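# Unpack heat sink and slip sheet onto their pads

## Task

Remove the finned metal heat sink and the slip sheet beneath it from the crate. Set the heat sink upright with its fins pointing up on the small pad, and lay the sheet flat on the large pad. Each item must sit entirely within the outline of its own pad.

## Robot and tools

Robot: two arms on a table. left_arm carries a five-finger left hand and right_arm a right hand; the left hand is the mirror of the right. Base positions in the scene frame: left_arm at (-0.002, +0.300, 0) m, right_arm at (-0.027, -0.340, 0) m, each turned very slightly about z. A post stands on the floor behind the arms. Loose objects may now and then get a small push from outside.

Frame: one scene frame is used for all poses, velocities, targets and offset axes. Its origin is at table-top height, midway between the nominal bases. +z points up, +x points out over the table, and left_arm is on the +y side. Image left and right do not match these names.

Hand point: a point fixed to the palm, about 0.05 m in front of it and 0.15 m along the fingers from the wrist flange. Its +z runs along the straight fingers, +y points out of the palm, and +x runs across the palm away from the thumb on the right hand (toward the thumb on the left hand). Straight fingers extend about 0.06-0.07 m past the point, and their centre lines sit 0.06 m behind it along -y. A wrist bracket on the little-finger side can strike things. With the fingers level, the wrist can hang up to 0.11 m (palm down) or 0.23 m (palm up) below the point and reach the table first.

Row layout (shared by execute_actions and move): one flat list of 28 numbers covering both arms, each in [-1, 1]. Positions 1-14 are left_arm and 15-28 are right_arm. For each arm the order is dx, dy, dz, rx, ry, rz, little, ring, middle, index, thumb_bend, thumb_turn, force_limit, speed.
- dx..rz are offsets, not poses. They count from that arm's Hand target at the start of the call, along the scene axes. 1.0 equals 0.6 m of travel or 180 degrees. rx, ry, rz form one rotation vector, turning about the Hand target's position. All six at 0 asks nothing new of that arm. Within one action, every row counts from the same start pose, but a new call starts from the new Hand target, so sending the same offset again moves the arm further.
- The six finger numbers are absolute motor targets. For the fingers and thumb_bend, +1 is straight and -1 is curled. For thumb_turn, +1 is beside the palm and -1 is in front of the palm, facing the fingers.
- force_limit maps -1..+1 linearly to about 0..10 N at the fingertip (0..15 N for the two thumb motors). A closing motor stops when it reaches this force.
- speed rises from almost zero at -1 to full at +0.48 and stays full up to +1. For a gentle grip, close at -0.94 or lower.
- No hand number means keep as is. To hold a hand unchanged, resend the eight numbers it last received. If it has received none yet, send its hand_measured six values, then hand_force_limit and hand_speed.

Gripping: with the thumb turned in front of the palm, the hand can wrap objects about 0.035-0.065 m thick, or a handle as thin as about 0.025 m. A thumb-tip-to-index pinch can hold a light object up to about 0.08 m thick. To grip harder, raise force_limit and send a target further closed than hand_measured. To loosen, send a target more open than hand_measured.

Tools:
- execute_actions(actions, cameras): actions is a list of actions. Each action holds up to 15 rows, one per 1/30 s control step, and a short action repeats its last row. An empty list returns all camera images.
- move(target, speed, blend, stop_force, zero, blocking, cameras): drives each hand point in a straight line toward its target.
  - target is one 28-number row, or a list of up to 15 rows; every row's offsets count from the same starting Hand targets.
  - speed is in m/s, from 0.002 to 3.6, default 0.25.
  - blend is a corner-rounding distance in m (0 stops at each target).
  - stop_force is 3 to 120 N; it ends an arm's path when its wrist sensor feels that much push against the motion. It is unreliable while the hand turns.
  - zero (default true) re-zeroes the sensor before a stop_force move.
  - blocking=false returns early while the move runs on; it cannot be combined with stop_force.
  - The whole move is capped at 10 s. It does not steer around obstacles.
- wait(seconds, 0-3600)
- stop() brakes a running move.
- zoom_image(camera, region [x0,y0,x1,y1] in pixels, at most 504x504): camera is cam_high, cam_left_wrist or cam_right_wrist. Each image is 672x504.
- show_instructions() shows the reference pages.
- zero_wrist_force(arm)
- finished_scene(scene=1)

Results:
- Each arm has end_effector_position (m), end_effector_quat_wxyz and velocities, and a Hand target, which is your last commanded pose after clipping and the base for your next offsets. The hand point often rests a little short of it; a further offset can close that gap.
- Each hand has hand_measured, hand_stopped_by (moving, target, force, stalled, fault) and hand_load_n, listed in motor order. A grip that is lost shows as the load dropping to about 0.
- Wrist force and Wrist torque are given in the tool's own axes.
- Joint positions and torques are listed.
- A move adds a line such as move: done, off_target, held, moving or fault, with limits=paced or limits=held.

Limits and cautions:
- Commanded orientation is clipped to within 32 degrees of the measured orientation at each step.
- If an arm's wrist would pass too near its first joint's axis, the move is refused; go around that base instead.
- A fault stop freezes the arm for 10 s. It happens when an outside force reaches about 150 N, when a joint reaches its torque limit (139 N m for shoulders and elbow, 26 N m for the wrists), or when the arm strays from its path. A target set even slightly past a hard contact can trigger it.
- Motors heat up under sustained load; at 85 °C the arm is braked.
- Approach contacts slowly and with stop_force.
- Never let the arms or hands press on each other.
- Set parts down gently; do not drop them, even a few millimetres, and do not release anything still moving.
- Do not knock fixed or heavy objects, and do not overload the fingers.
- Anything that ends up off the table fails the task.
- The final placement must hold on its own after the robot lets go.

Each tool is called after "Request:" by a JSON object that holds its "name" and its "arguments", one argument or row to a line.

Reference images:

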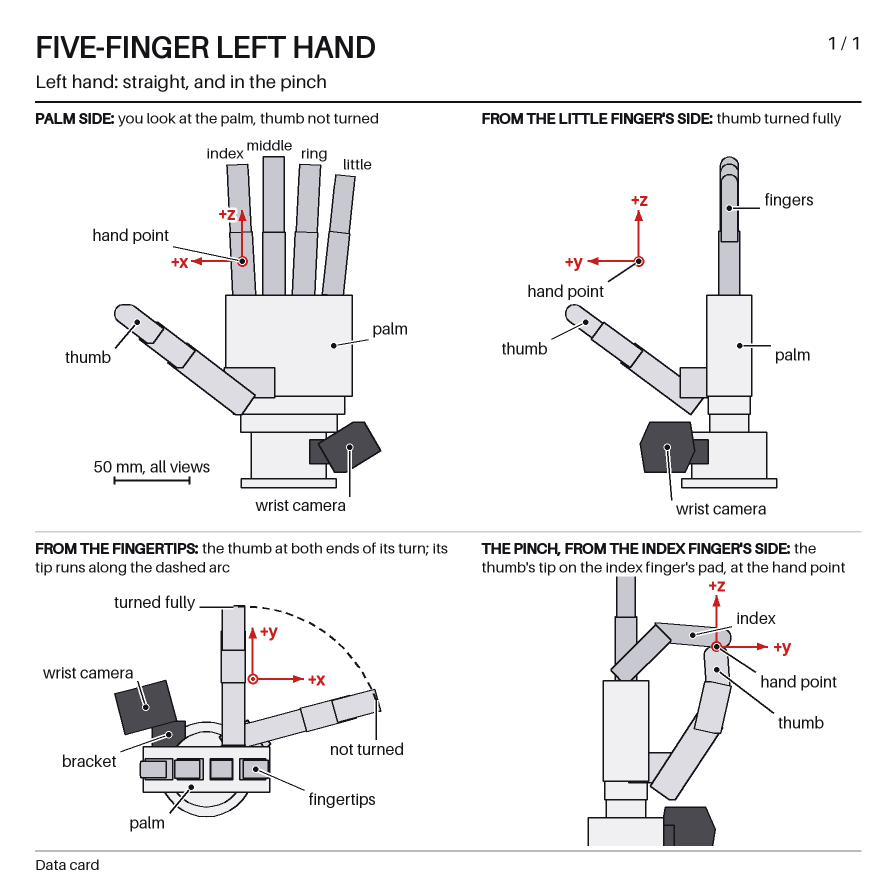

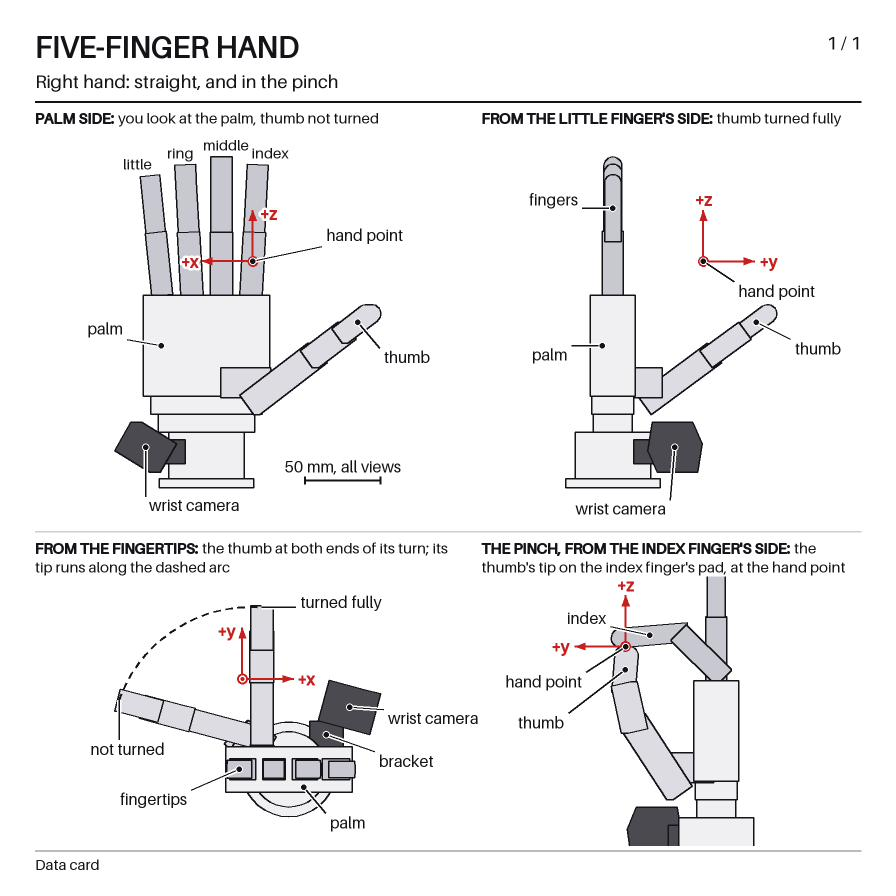

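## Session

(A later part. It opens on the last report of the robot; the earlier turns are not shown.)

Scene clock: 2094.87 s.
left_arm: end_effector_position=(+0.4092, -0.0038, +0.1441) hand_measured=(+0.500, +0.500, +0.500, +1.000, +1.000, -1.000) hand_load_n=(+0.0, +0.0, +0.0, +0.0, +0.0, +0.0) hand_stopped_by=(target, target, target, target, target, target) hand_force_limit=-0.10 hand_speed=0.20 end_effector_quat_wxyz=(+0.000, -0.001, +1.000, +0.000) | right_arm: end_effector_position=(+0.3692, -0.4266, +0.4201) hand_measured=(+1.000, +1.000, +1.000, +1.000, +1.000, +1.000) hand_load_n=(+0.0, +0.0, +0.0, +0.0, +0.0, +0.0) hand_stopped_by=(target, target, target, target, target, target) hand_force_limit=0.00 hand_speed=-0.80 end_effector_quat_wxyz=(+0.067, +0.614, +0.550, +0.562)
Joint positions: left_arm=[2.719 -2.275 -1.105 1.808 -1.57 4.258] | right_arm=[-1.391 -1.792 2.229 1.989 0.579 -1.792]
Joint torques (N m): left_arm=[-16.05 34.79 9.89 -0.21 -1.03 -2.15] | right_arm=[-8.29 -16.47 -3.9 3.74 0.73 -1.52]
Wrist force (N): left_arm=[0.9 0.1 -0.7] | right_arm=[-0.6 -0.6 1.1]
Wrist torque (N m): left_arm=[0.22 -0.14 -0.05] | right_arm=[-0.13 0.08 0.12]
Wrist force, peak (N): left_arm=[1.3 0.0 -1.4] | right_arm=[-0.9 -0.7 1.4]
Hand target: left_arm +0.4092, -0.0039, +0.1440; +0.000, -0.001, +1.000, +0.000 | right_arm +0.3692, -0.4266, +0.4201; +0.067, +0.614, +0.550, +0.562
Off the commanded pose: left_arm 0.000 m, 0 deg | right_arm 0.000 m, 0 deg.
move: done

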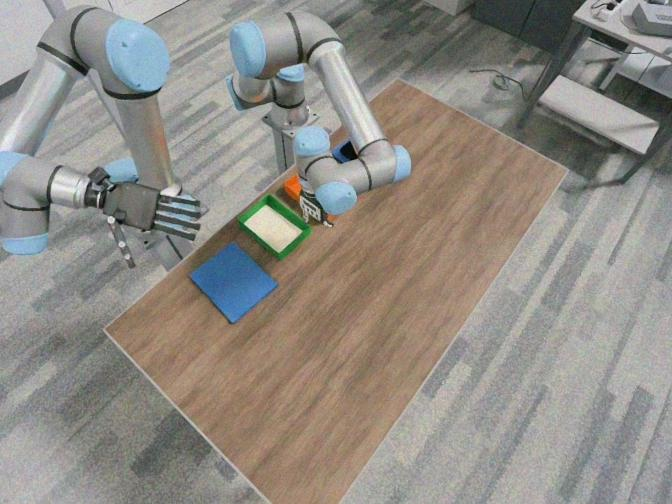

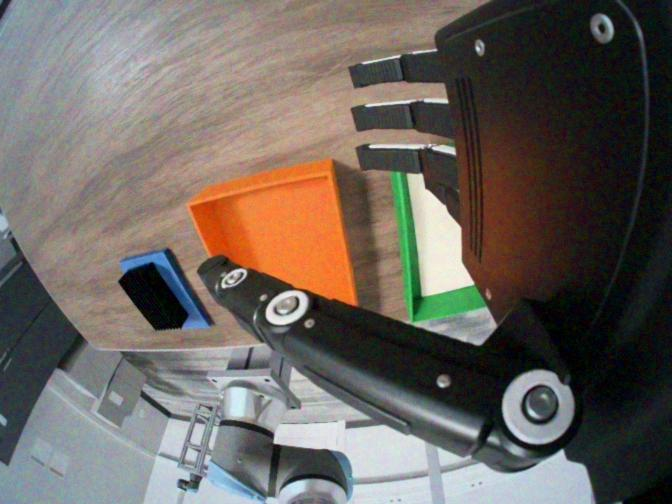

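Request:
{"name": "move", "arguments": {
  "target": [
    [0.0,-0.04,-0.055,0,0,0,0.5,0.5,0.5,1,1,-1,-0.1,0.2,0,0,0,0,0,0,1,1,1,1,1,1,0,-0.8]
  ],
  "speed": 0.08,
  "cameras": ["cam_high","cam_left_wrist"]
}}

Request:
{"name": "zoom_image", "arguments": {
  "camera": "cam_left_wrist",
  "region": [250, 0, 550, 360]
}}

Request:
{"name": "zoom_image", "arguments": {
  "camera": "cam_high",
  "region": [255, 180, 345, 260]
}}

Scene clock: 2113.40 s.
left_arm: end_effector_position=(+0.4092, -0.0278, +0.1112) hand_measured=(+0.500, +0.500, +0.500, +1.000, +1.000, -1.000) hand_load_n=(+0.0, +0.0, +0.0, +0.0, +0.0, +0.0) hand_stopped_by=(target, target, target, target, target, target) hand_force_limit=-0.10 hand_speed=0.20 end_effector_quat_wxyz=(+0.000, -0.001, +1.000, +0.000) | right_arm: end_effector_position=(+0.3692, -0.4266, +0.4201) hand_measured=(+1.000, +1.000, +1.000, +1.000, +1.000, +1.000) hand_load_n=(+0.0, +0.0, +0.0, +0.0, +0.0, +0.0) hand_stopped_by=(target, target, target, target, target, target) hand_force_limit=0.00 hand_speed=-0.80 end_effector_quat_wxyz=(+0.067, +0.614, +0.550, +0.562)
Joint positions: left_arm=[2.681 -2.338 -1.081 1.848 -1.57 4.22] | right_arm=[-1.391 -1.792 2.229 1.989 0.579 -1.792]
Joint torques (N m): left_arm=[-13.02 35.71 26.58 -0.26 -0.72 -2.36] | right_arm=[-7.89 -16.37 -4.15 3.63 0.8 -1.6]
Wrist force (N): left_arm=[0.9 0.2 -0.9] | right_arm=[-0.5 -0.7 1.3]
Wrist torque (N m): left_arm=[0.25 -0.16 -0.03] | right_arm=[-0.15 0.08 0.12]
Wrist force, peak (N): left_arm=[1.2 0.4 -1.3] | right_arm=[-0.7 -0.7 1.4]
Hand target: left_arm +0.4092, -0.0279, +0.1110; +0.000, -0.001, +1.000, +0.000 | right_arm +0.3692, -0.4266, +0.4201; +0.067, +0.614, +0.550, +0.562
Off the commanded pose: left_arm 0.000 m, 0 deg | right_arm 0.000 m, 0 deg.
move: done

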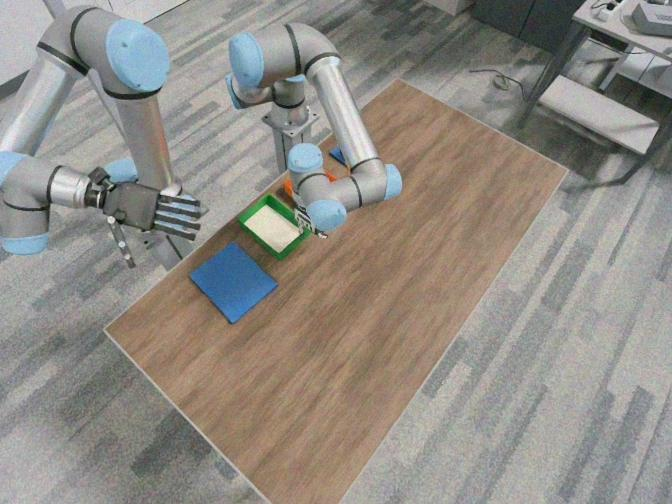

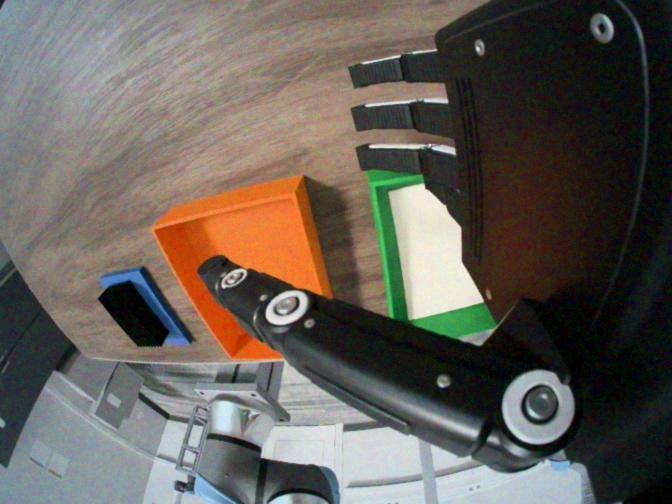

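Scaled by 1.400 from the camera's image (finer frame: 960x720).

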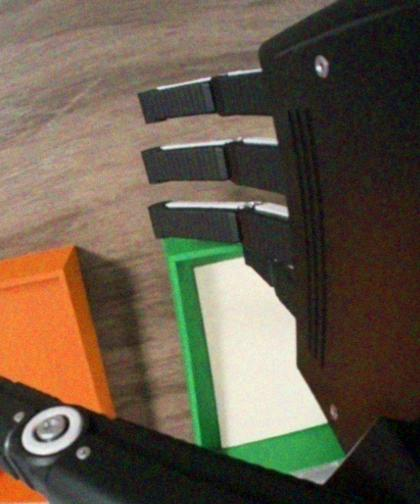

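Scaled by 5.600 from the camera's image (finer frame: 960x720).

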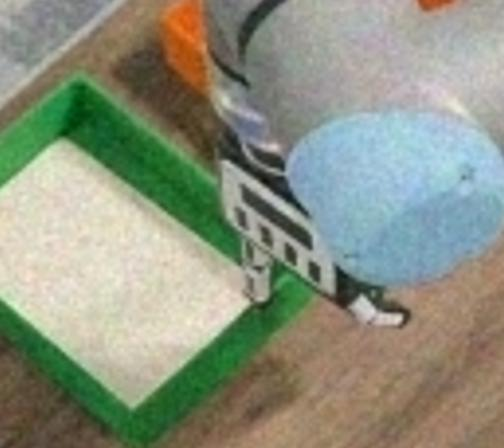

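Request:
{"name": "move", "arguments": {
  "target": [
    [-0.025,0.0,-0.005,0,0,0,0.5,0.5,0.5,1,1,-1,-0.1,0.2,0,0,0,0,0,0,1,1,1,1,1,1,0,-0.8]
  ],
  "speed": 0.05,
  "cameras": ["cam_high","cam_left_wrist"]
}}

Request:
{"name": "zoom_image", "arguments": {
  "camera": "cam_left_wrist",
  "region": [330, 100, 510, 320]
}}

Request:
{"name": "zoom_image", "arguments": {
  "camera": "cam_high",
  "region": [255, 180, 345, 260]
}}

Scene clock: 2161.53 s.
left_arm: end_effector_position=(+0.3943, -0.0278, +0.1081) hand_measured=(+0.500, +0.500, +0.500, +1.000, +1.000, -1.000) hand_load_n=(+0.0, +0.0, +0.0, +0.0, +0.0, +0.0) hand_stopped_by=(target, target, target, target, target, target) hand_force_limit=-0.10 hand_speed=0.20 end_effector_quat_wxyz=(+0.000, -0.001, +1.000, +0.000) | right_arm: end_effector_position=(+0.3692, -0.4266, +0.4201) hand_measured=(+1.000, +1.000, +1.000, +1.000, +1.000, +1.000) hand_load_n=(+0.0, +0.0, +0.0, +0.0, +0.0, +0.0) hand_stopped_by=(target, target, target, target, target, target) hand_force_limit=0.00 hand_speed=-0.80 end_effector_quat_wxyz=(+0.067, +0.614, +0.550, +0.562)
Joint positions: left_arm=[2.669 -2.312 -1.136 1.877 -1.57 4.207] | right_arm=[-1.391 -1.792 2.229 1.989 0.579 -1.792]
Joint torques (N m): left_arm=[-15.81 51.14 10.82 -0.11 -0.44 -2.45] | right_arm=[-8.29 -16.87 -3.56 3.72 0.64 -1.6]
Wrist force (N): left_arm=[0.7 0.1 -1.1] | right_arm=[-0.9 -0.5 1.5]
Wrist torque (N m): left_arm=[0.25 -0.12 -0.05] | right_arm=[-0.13 0.13 0.10]
Wrist force, peak (N): left_arm=[1.3 -0.1 -1.3] | right_arm=[-0.9 -0.5 1.5]
Hand target: left_arm +0.3942, -0.0279, +0.1080; +0.000, -0.001, +1.000, +0.000 | right_arm +0.3692, -0.4266, +0.4201; +0.067, +0.614, +0.550, +0.562
Off the commanded pose: left_arm 0.000 m, 0 deg | right_arm 0.000 m, 0 deg.
move: done

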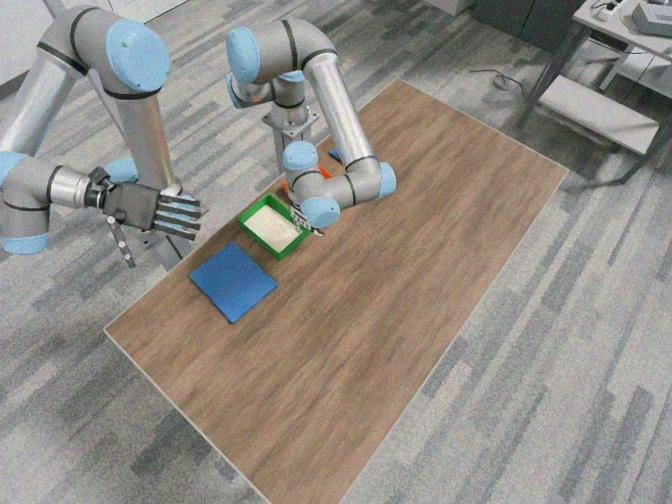

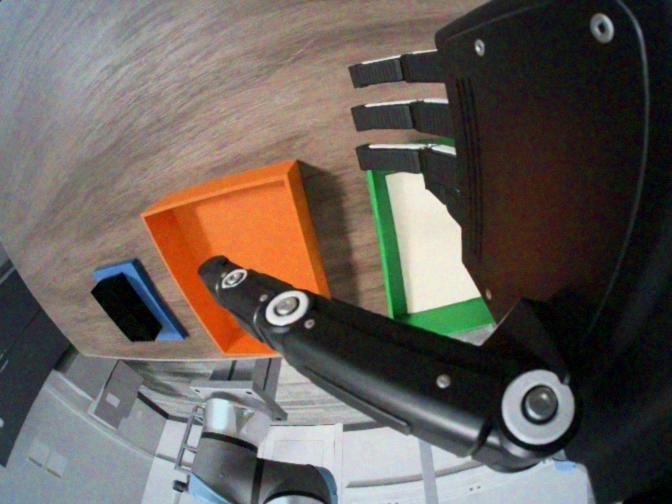

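Scaled by 2.291 from the camera's image (finer frame: 960x720).

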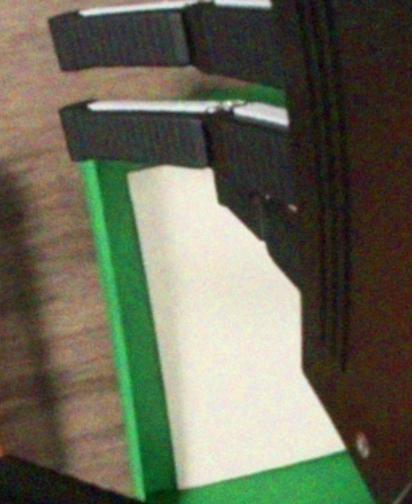

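Scaled by 5.600 from the camera's image (finer frame: 960x720).

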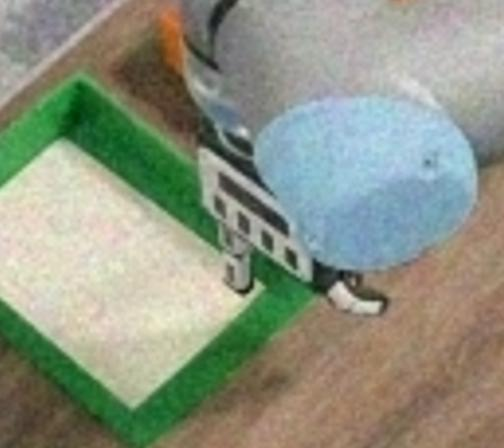

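Request:
{"name": "move", "arguments": {
  "target": [
    [-0.0015,0.0,-0.075,0,0,0,0.5,0.5,0.5,1,1,-1,-0.1,0.2,0,0,0,0,0,0,1,1,1,1,1,1,0,-0.8]
  ],
  "speed": 0.01,
  "stop_force": 3,
  "cameras": ["cam_high","cam_left_wrist"]
}}

Request:
{"name": "zoom_image", "arguments": {
  "camera": "cam_left_wrist",
  "region": [330, 100, 510, 320]
}}

Request:
{"name": "zoom_image", "arguments": {
  "camera": "cam_high",
  "region": [255, 180, 345, 260]
}}

Scene clock: 2183.13 s.
left_arm: end_effector_position=(+0.3934, -0.0279, +0.0685) hand_measured=(+0.500, +0.500, +0.500, +1.000, +1.000, -1.000) hand_load_n=(+0.0, +0.0, +0.0, +0.5, +0.0, +0.0) hand_stopped_by=(target, target, target, target, target, target) hand_force_limit=-0.10 hand_speed=0.20 end_effector_quat_wxyz=(+0.000, -0.001, +1.000, +0.000) | right_arm: end_effector_position=(+0.3692, -0.4266, +0.4201) hand_measured=(+1.000, +1.000, +1.000, +1.000, +1.000, +1.000) hand_load_n=(+0.0, +0.0, +0.0, +0.0, +0.0, +0.0) hand_stopped_by=(target, target, target, target, target, target) hand_force_limit=0.00 hand_speed=-0.80 end_effector_quat_wxyz=(+0.067, +0.614, +0.550, +0.562)
Joint positions: left_arm=[2.668 -2.345 -1.184 1.958 -1.57 4.207] | right_arm=[-1.391 -1.792 2.229 1.989 0.579 -1.792]
Joint torques (N m): left_arm=[-13.8 50.06 25.29 -4.7 0.93 -1.83] | right_arm=[-8.01 -16.44 -3.68 3.71 0.72 -1.37]
Wrist force (N): left_arm=[0.1 0.2 -4.3] | right_arm=[-0.7 -0.5 1.1]
Wrist torque (N m): left_arm=[0.45 -0.13 -0.08] | right_arm=[-0.12 0.11 0.10]
Wrist force, peak (N): left_arm=[0.2 0.1 -10.8] | right_arm=[-0.8 -0.7 1.6]
Hand target: left_arm +0.3934, -0.0278, +0.0685; +0.000, -0.001, +1.000, +0.000 (not the last commanded pose) | right_arm +0.3692, -0.4266, +0.4201; +0.067, +0.614, +0.550, +0.562
Off the commanded pose: left_arm 0.005 m, 0 deg | right_arm 0.000 m, 0 deg.
move: contact (left_arm)

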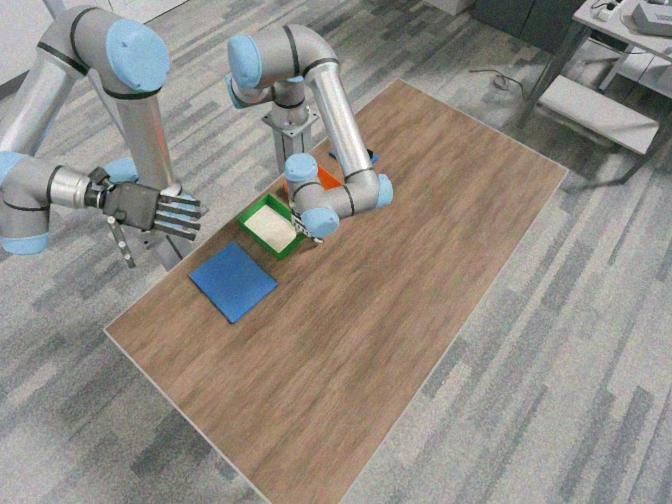

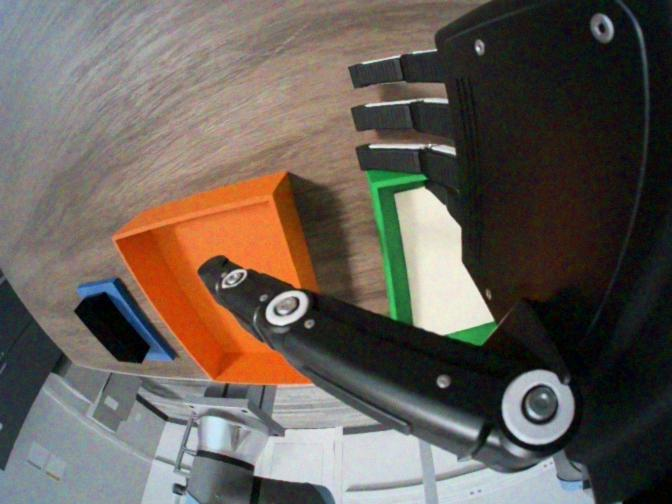

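Scaled by 2.291 from the camera's image (finer frame: 960x720).

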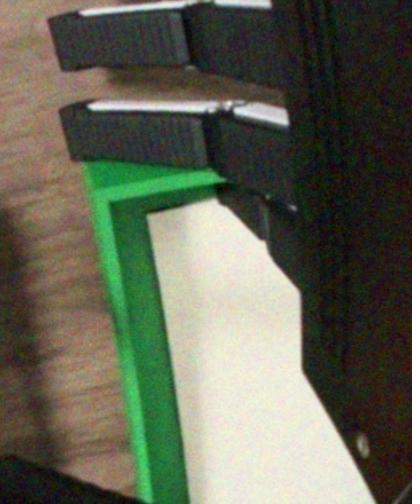

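Scaled by 5.600 from the camera's image (finer frame: 960x720).

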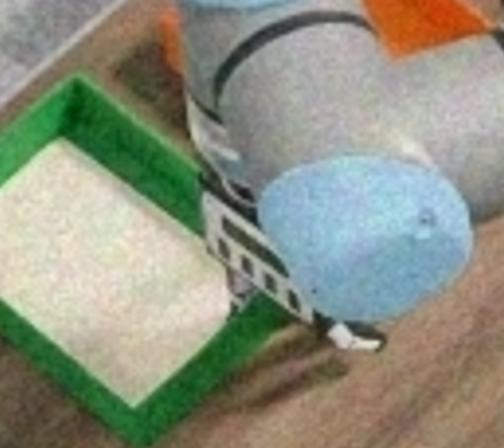

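Request:
{"name": "move", "arguments": {
  "target": [
    [0,0.0,0.012,0,0,0,0.5,0.5,0.5,1,1,-1,-0.1,0.2,0,0,0,0,0,0,1,1,1,1,1,1,0,-0.8],
    [0.008,0.0,0.012,0,0,0,0.5,0.5,0.5,1,1,-1,-0.1,0.2,0,0,0,0,0,0,1,1,1,1,1,1,0,-0.8]
  ],
  "speed": 0.02
}}

Request:
{"name": "move", "arguments": {
  "target": [
    [0,0.0,-0.03,0,0,0,0.5,0.5,0.5,1,1,-1,-0.1,0.2,0,0,0,0,0,0,1,1,1,1,1,1,0,-0.8]
  ],
  "speed": 0.005,
  "stop_force": 3,
  "cameras": ["cam_high","cam_left_wrist"]
}}

Request:
{"name": "zoom_image", "arguments": {
  "camera": "cam_high",
  "region": [275, 200, 325, 250]
}}

Scene clock: 2200.07 s.
left_arm: end_effector_position=(+0.3982, -0.0279, +0.0757) hand_measured=(+0.500, +0.500, +0.500, +1.000, +1.000, -1.000) hand_load_n=(+0.0, +0.0, +0.0, +0.0, +0.0, +0.0) hand_stopped_by=(target, target, target, target, target, target) hand_force_limit=-0.10 hand_speed=0.20 end_effector_quat_wxyz=(+0.000, -0.001, +1.000, +0.000) | right_arm: end_effector_position=(+0.3692, -0.4266, +0.4201) hand_measured=(+1.000, +1.000, +1.000, +1.000, +1.000, +1.000) hand_load_n=(+0.0, +0.0, +0.0, +0.0, +0.0, +0.0) hand_stopped_by=(target, target, target, target, target, target) hand_force_limit=0.00 hand_speed=-0.80 end_effector_quat_wxyz=(+0.067, +0.614, +0.550, +0.562)
Joint positions: left_arm=[2.672 -2.347 -1.161 1.937 -1.57 4.211] | right_arm=[-1.391 -1.792 2.229 1.989 0.579 -1.792]
Joint torques (N m): left_arm=[14.31 37.05 26.03 -4.94 0.64 2.09] | right_arm=[-8.49 -16.19 -4.55 3.61 0.58 -1.39]
Wrist force (N): left_arm=[1.7 -0.3 -0.6] | right_arm=[-0.7 -0.5 0.9]
Wrist torque (N m): left_arm=[0.16 -0.20 -0.05] | right_arm=[-0.10 0.10 0.12]
Wrist force, peak (N): left_arm=[0.4 0.0 -4.7] | right_arm=[-0.6 -0.6 1.7]
Hand target: left_arm +0.3982, -0.0278, +0.0757; +0.000, -0.001, +1.000, +0.000 | right_arm +0.3692, -0.4266, +0.4201; +0.067, +0.614, +0.550, +0.562
Off the commanded pose: left_arm 0.000 m, 0 deg | right_arm 0.000 m, 0 deg.
move: done

Scene clock: 2202.70 s.
left_arm: end_effector_position=(+0.3982, -0.0278, +0.0685) hand_measured=(+0.500, +0.500, +0.500, +1.000, +1.000, -1.000) hand_load_n=(+0.0, +0.0, +0.0, +0.0, +0.0, +0.0) hand_stopped_by=(target, target, target, target, target, target) hand_force_limit=-0.10 hand_speed=0.20 end_effector_quat_wxyz=(+0.000, -0.001, +1.000, +0.000) | right_arm: end_effector_position=(+0.3692, -0.4266, +0.4201) hand_measured=(+1.000, +1.000, +1.000, +1.000, +1.000, +1.000) hand_load_n=(+0.5, +0.0, +0.0, +0.0, +0.0, +0.0) hand_stopped_by=(target, target, target, target, target, target) hand_force_limit=0.00 hand_speed=-0.80 end_effector_quat_wxyz=(+0.067, +0.614, +0.550, +0.562)
Joint positions: left_arm=[2.672 -2.353 -1.169 1.951 -1.57 4.211] | right_arm=[-1.391 -1.792 2.229 1.989 0.579 -1.792]
Joint torques (N m): left_arm=[14.11 49.56 24.66 -4.28 0.51 2.28] | right_arm=[-7.27 -16.87 -4.22 3.72 0.62 -1.46]
Wrist force (N): left_arm=[1.8 -0.1 -4.3] | right_arm=[-0.8 -0.6 1.3]
Wrist torque (N m): left_arm=[0.42 -0.25 -0.05] | right_arm=[-0.13 0.11 0.10]
Wrist force, peak (N): left_arm=[1.7 -0.3 -7.1] | right_arm=[-0.6 -0.5 1.7]
Hand target: left_arm +0.3982, -0.0278, +0.0685; +0.000, -0.001, +1.000, +0.000 (not the last commanded pose) | right_arm +0.3692, -0.4266, +0.4201; +0.067, +0.614, +0.550, +0.562
Off the commanded pose: left_arm 0.011 m, 0 deg | right_arm 0.000 m, 0 deg.
move: contact (left_arm)

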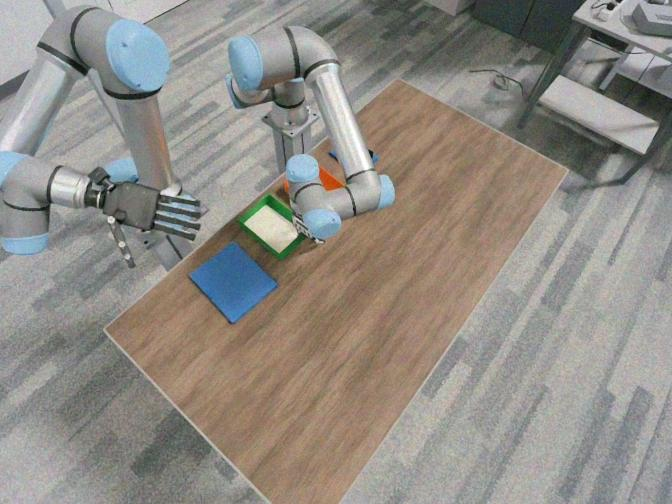

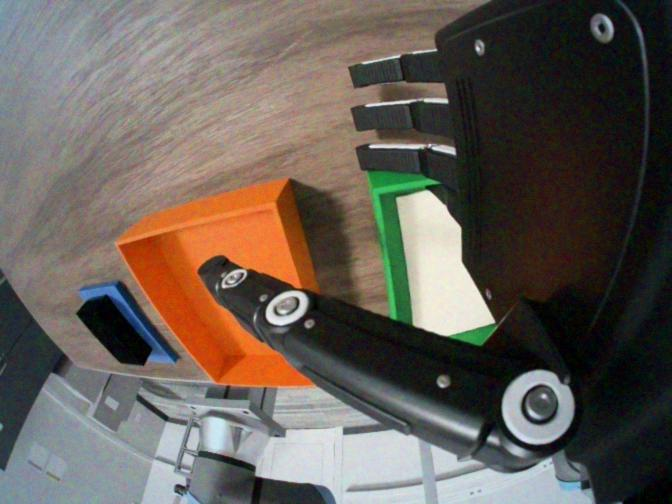

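Scaled by 10.080 from the camera's image (finer frame: 960x720).

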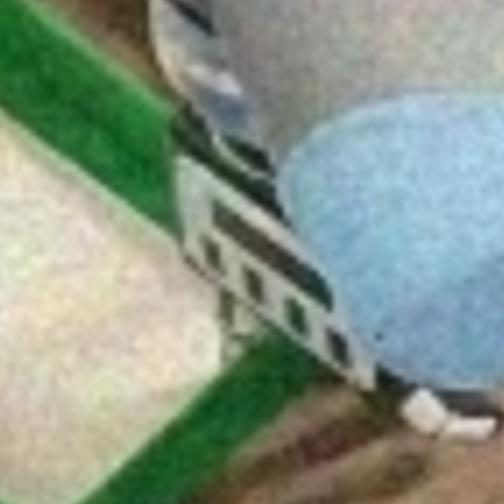

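Request:
{"name": "move", "arguments": {
  "target": [
    [0,0.0,0.0013,0,0,0,0.5,0.5,0.5,1,1,-1,-0.1,0.2,0,0,0,0,0,0,1,1,1,1,1,1,0,-0.8],
    [-0.022,0.0,0.0013,0,0,0,0.5,0.5,0.5,1,1,-1,-0.1,0.2,0,0,0,0,0,0,1,1,1,1,1,1,0,-0.8]
  ],
  "speed": 0.01,
  "cameras": ["cam_high","cam_left_wrist"]
}}

Request:
{"name": "zoom_image", "arguments": {
  "camera": "cam_high",
  "region": [225, 180, 325, 270]
}}

Request:
{"name": "zoom_image", "arguments": {
  "camera": "cam_left_wrist",
  "region": [330, 100, 510, 320]
}}

Scene clock: 2225.00 s.
left_arm: end_effector_position=(+0.3851, -0.0278, +0.0692) hand_measured=(+0.500, +0.500, +0.500, +1.000, +1.000, -1.000) hand_load_n=(+0.0, +0.0, +0.0, +0.0, +0.0, +0.0) hand_stopped_by=(target, target, target, target, target, target) hand_force_limit=-0.10 hand_speed=0.20 end_effector_quat_wxyz=(+0.000, -0.001, +1.000, +0.000) | right_arm: end_effector_position=(+0.3692, -0.4266, +0.4201) hand_measured=(+1.000, +1.000, +1.000, +1.000, +1.000, +1.000) hand_load_n=(+0.0, +0.0, +0.0, +0.0, +0.0, +0.0) hand_stopped_by=(target, target, target, target, target, target) hand_force_limit=0.00 hand_speed=-0.80 end_effector_quat_wxyz=(+0.067, +0.614, +0.550, +0.562)
Joint positions: left_arm=[2.661 -2.329 -1.21 1.968 -1.57 4.199] | right_arm=[-1.391 -1.792 2.229 1.989 0.579 -1.792]
Joint torques (N m): left_arm=[-15.43 52.05 8 -0.25 0.83 -1.9] | right_arm=[-7.81 -16.73 -4.89 3.63 0.58 -1.49]
Wrist force (N): left_arm=[0.2 -0.1 -0.8] | right_arm=[-0.5 -0.5 1.1]
Wrist torque (N m): left_arm=[0.21 -0.08 -0.07] | right_arm=[-0.11 0.07 0.13]
Wrist force, peak (N): left_arm=[2.2 0.1 -4.5] | right_arm=[-1.0 -0.7 1.4]
Hand target: left_arm +0.3850, -0.0278, +0.0692; +0.000, -0.001, +1.000, +0.000 | right_arm +0.3692, -0.4266, +0.4201; +0.067, +0.614, +0.550, +0.562
Off the commanded pose: left_arm 0.000 m, 0 deg | right_arm 0.000 m, 0 deg.
move: done

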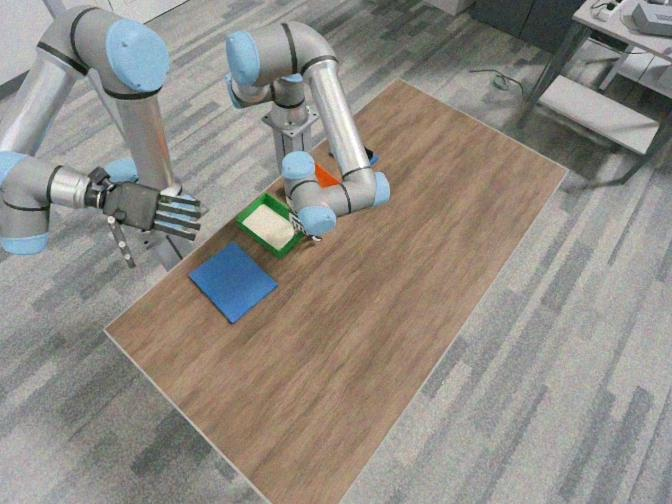

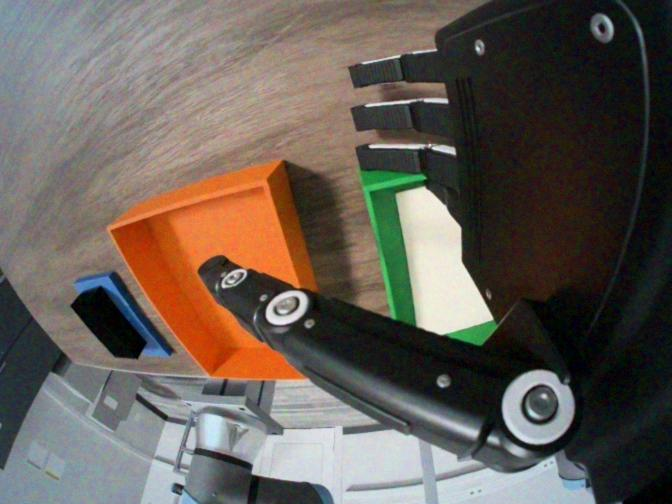

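Scaled by 5.040 from the camera's image (finer frame: 960x720).

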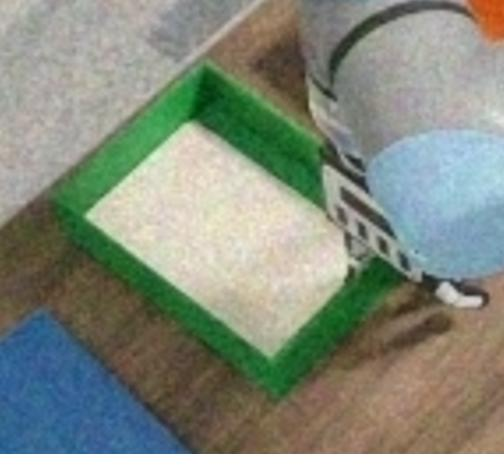

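Scaled by 2.291 from the camera's image (finer frame: 960x720).

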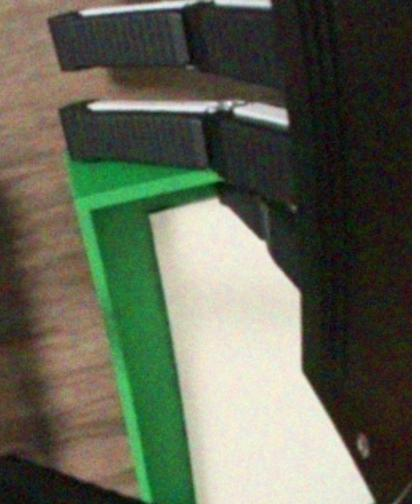

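Request:
{"name": "move", "arguments": {
  "target": [
    [-0.002,0.0,0.0167,0,0,0,0.5,0.5,0.5,1,1,-1,-0.1,0.2,0,0,0,0,0,0,1,1,1,1,1,1,0,-0.8],
    [-0.0045,0.0,0.0333,0,0,0,0.5,0.5,0.5,1,1,-1,-0.1,0.2,0,0,0,0,0,0,1,1,1,1,1,1,0,-0.8]
  ],
  "speed": 0.02,
  "blend": 0.004,
  "cameras": ["cam_high","cam_left_wrist"]
}}

Request:
{"name": "zoom_image", "arguments": {
  "camera": "cam_high",
  "region": [225, 180, 325, 270]
}}

Request:
{"name": "zoom_image", "arguments": {
  "camera": "cam_left_wrist",
  "region": [330, 100, 510, 320]
}}

Scene clock: 2242.90 s.
left_arm: end_effector_position=(+0.3823, -0.0278, +0.0891) hand_measured=(+0.500, +0.500, +0.500, +1.000, +1.000, -1.000) hand_load_n=(+0.0, +0.0, +0.0, +0.0, +0.0, +0.0) hand_stopped_by=(target, target, target, target, target, target) hand_force_limit=-0.10 hand_speed=0.20 end_effector_quat_wxyz=(+0.000, -0.001, +1.000, +0.000) | right_arm: end_effector_position=(+0.3692, -0.4266, +0.4201) hand_measured=(+1.000, +1.000, +1.000, +1.000, +1.000, +1.000) hand_load_n=(+0.0, +0.0, +0.0, +0.0, +0.0, +0.0) hand_stopped_by=(target, target, target, target, target, target) hand_force_limit=0.00 hand_speed=-0.80 end_effector_quat_wxyz=(+0.067, +0.614, +0.550, +0.562)
Joint positions: left_arm=[2.658 -2.306 -1.198 1.932 -1.57 4.197] | right_arm=[-1.391 -1.792 2.229 1.989 0.579 -1.792]
Joint torques (N m): left_arm=[-16.34 51.59 25.51 -5.07 0.7 -2.18] | right_arm=[-7.67 -16.63 -4.6 3.56 0.61 -1.33]
Wrist force (N): left_arm=[0.3 0.0 -0.6] | right_arm=[-0.7 -0.3 1.2]
Wrist torque (N m): left_arm=[0.22 -0.10 -0.08] | right_arm=[-0.09 0.09 0.12]
Wrist force, peak (N): left_arm=[0.4 -0.1 -1.1] | right_arm=[-0.9 -0.4 1.7]
Hand target: left_arm +0.3823, -0.0278, +0.0892; +0.000, -0.001, +1.000, +0.000 | right_arm +0.3692, -0.4266, +0.4201; +0.067, +0.614, +0.550, +0.562
Off the commanded pose: left_arm 0.000 m, 0 deg | right_arm 0.000 m, 0 deg.
move: done

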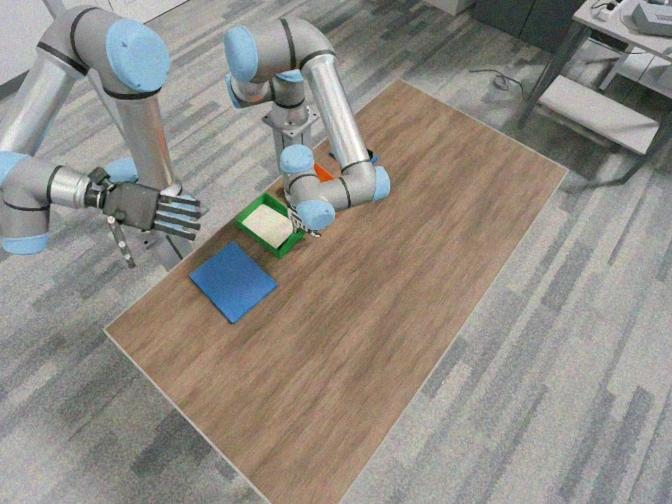

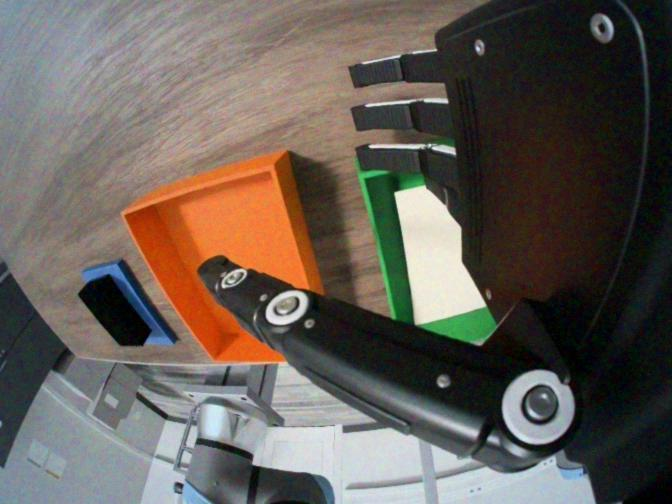

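Scaled by 5.040 from the camera's image (finer frame: 960x720).

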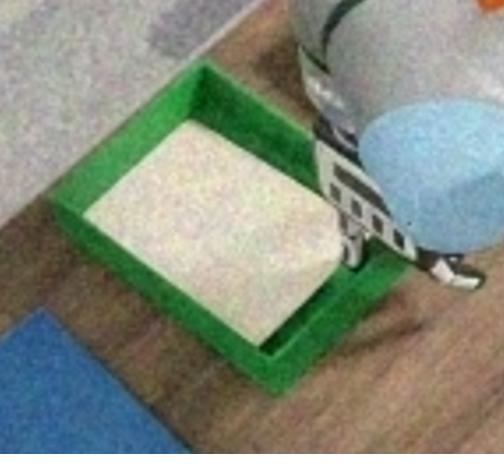

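Scaled by 2.291 from the camera's image (finer frame: 960x720).

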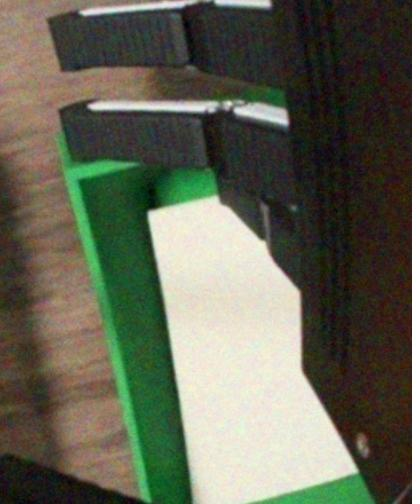

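Request:
{"name": "move", "arguments": {
  "target": [
    [-0.0045,0.0,0.025,0,0,0,0.5,0.5,0.5,1,1,-1,-0.1,0.2,0,0,0,0,0,0,1,1,1,1,1,1,0,-0.8],
    [-0.0105,0.0,0.0467,0,0,0,0.5,0.5,0.5,1,1,-1,-0.1,0.2,0,0,0,0,0,0,1,1,1,1,1,1,0,-0.8]
  ],
  "speed": 0.02,
  "blend": 0.004,
  "cameras": ["cam_high","cam_left_wrist"]
}}

Request:
{"name": "zoom_image", "arguments": {
  "camera": "cam_high",
  "region": [225, 180, 325, 270]
}}

Request:
{"name": "zoom_image", "arguments": {
  "camera": "cam_left_wrist",
  "region": [330, 100, 510, 320]
}}

Scene clock: 2256.73 s.
left_arm: end_effector_position=(+0.3761, -0.0278, +0.1171) hand_measured=(+0.500, +0.500, +0.500, +1.000, +1.000, -1.000) hand_load_n=(+0.0, +0.0, +0.0, +0.0, +0.0, +0.0) hand_stopped_by=(target, target, target, target, target, target) hand_force_limit=-0.10 hand_speed=0.20 end_effector_quat_wxyz=(+0.000, -0.001, +1.000, +0.000) | right_arm: end_effector_position=(+0.3692, -0.4266, +0.4201) hand_measured=(+1.000, +1.000, +1.000, +1.000, +1.000, +1.000) hand_load_n=(+0.0, +0.0, +0.0, +0.0, +0.0, +0.0) hand_stopped_by=(target, target, target, target, target, target) hand_force_limit=0.00 hand_speed=-0.80 end_effector_quat_wxyz=(+0.067, +0.614, +0.550, +0.562)
Joint positions: left_arm=[2.653 -2.271 -1.183 1.883 -1.57 4.191] | right_arm=[-1.391 -1.792 2.229 1.989 0.579 -1.792]
Joint torques (N m): left_arm=[-14.67 52.93 27.18 -5.18 1.07 -2.34] | right_arm=[-8.03 -17.02 -4.82 3.76 0.51 -1.33]
Wrist force (N): left_arm=[1.2 0.0 -0.9] | right_arm=[-0.7 -0.6 1.3]
Wrist torque (N m): left_arm=[0.22 -0.20 -0.02] | right_arm=[-0.14 0.10 0.11]
Wrist force, peak (N): left_arm=[1.2 0.1 -1.2] | right_arm=[-1.1 -0.7 1.4]
Hand target: left_arm +0.3760, -0.0278, +0.1172; +0.000, -0.001, +1.000, +0.000 | right_arm +0.3692, -0.4266, +0.4201; +0.067, +0.614, +0.550, +0.562
Off the commanded pose: left_arm 0.000 m, 0 deg | right_arm 0.000 m, 0 deg.
move: done

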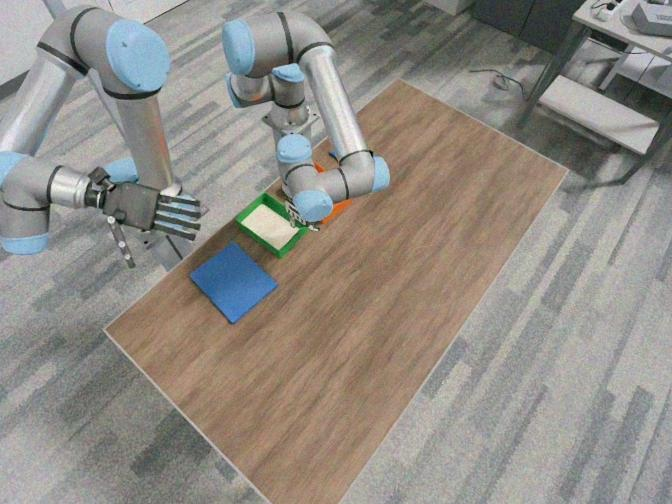

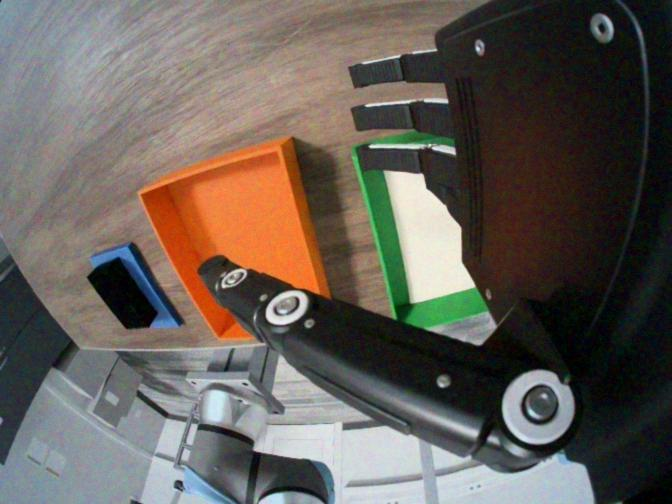

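Scaled by 5.040 from the camera's image (finer frame: 960x720).

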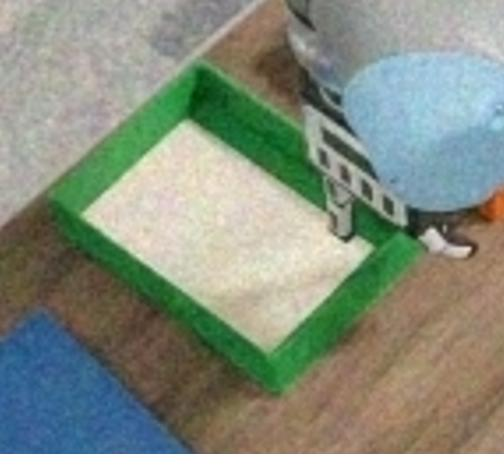

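Scaled by 2.291 from the camera's image (finer frame: 960x720).

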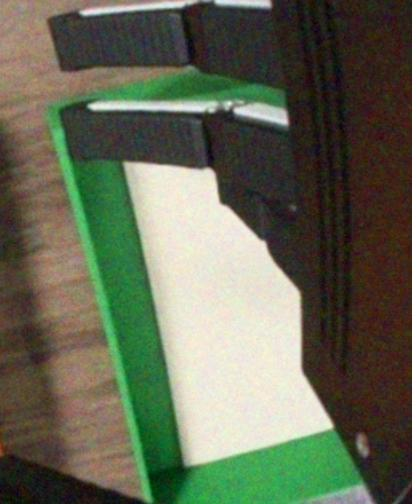

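Request:
{"name": "zoom_image", "arguments": {
  "camera": "cam_high",
  "region": [265, 205, 315, 260]
}}

Request:
{"name": "zoom_image", "arguments": {
  "camera": "cam_left_wrist",
  "region": [340, 120, 500, 340]
}}

Scaled by 9.164 from the camera's image (finer frame: 960x720).

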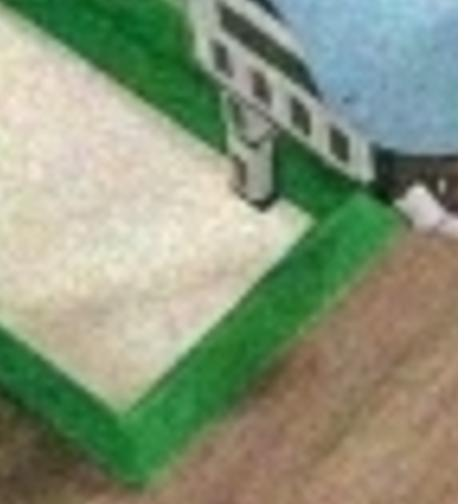

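Scaled by 2.291 from the camera's image (finer frame: 960x720).

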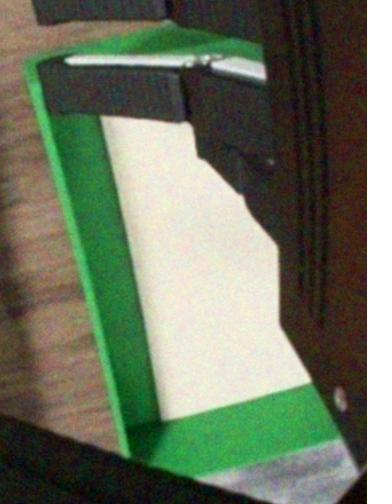

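Request:
{"name": "move", "arguments": {
  "target": [
    [0,0,0,0,0,0,0.5,0.5,0.5,1,1,-1,-0.1,0.2,0.05,0,0.05,0.432,0.340,-0.800,1,1,1,1,1,-1,0,-0.2]
  ],
  "speed": 0.3,
  "cameras": ["all"]
}}

Scene clock: 2360.03 s.
left_arm: end_effector_position=(+0.3760, -0.0278, +0.1172) hand_measured=(+0.500, +0.500, +0.500, +1.000, +1.000, -1.000) hand_load_n=(+0.0, +0.0, +0.5, +0.0, -0.5, +0.0) hand_stopped_by=(target, target, target, target, target, target) hand_force_limit=-0.10 hand_speed=0.20 end_effector_quat_wxyz=(+0.000, -0.001, +1.000, +0.000) | right_arm: end_effector_position=(+0.3992, -0.4266, +0.4501) hand_measured=(+1.000, +1.000, +1.000, +1.000, +1.000, -1.000) hand_load_n=(+0.0, +0.0, +0.0, +0.0, +0.0, +0.0) hand_stopped_by=(target, target, target, target, target, target) hand_force_limit=0.00 hand_speed=-0.20 end_effector_quat_wxyz=(+0.001, +0.708, -0.706, +0.000)
Joint positions: left_arm=[2.652 -2.271 -1.183 1.883 -1.57 4.191] | right_arm=[-0.478 -0.983 0.494 2.059 1.572 2.634]
Joint torques (N m): left_arm=[-14.36 48.47 24.13 -4.91 0.69 -2.02] | right_arm=[-8.56 -35.46 -28.89 3.84 -1.92 1.1]
Wrist force (N): left_arm=[1.2 0.2 -1.0] | right_arm=[-1.8 -1.3 0.4]
Wrist torque (N m): left_arm=[0.26 -0.20 -0.02] | right_arm=[-0.19 0.14 -0.09]
Wrist force, peak (N): left_arm=[1.2 -0.1 -1.0] | right_arm=[-2.4 -1.5 0.4]
Hand target: left_arm +0.3760, -0.0278, +0.1172; +0.000, -0.001, +1.000, +0.000 | right_arm +0.3992, -0.4266, +0.4501; +0.001, +0.708, -0.706, +0.000
Off the commanded pose: left_arm 0.000 m, 0 deg | right_arm 0.000 m, 0 deg.
move: done

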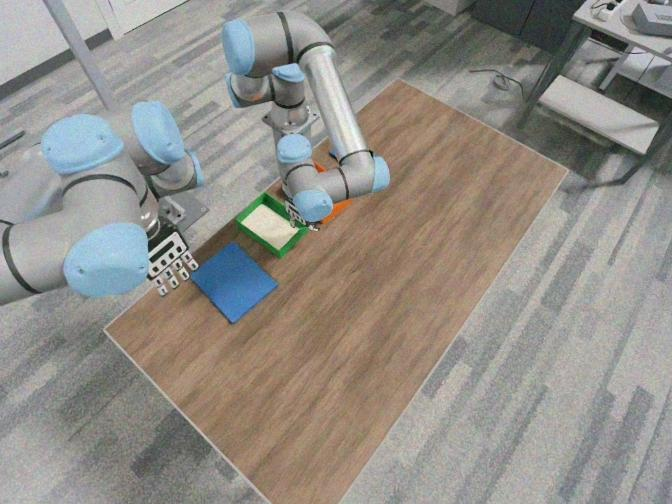

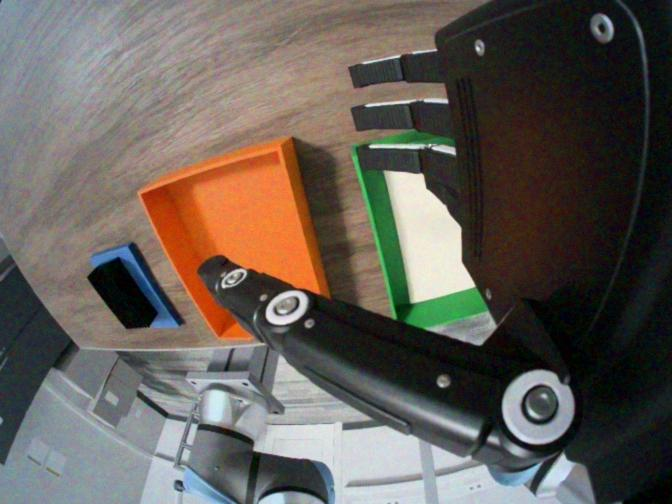

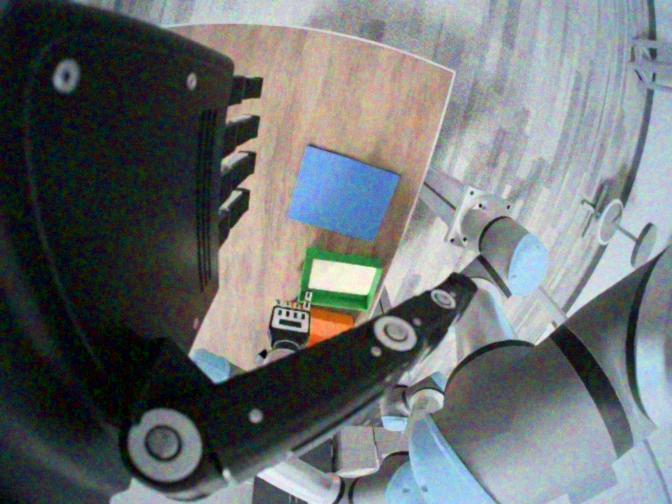

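Request:
{"name": "zoom_image", "arguments": {
  "camera": "cam_right_wrist",
  "region": [250, 130, 420, 360]
}}

Scaled by 2.191 from the camera's image (finer frame: 960x720).

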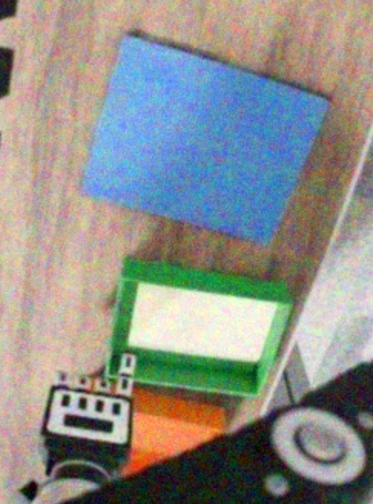

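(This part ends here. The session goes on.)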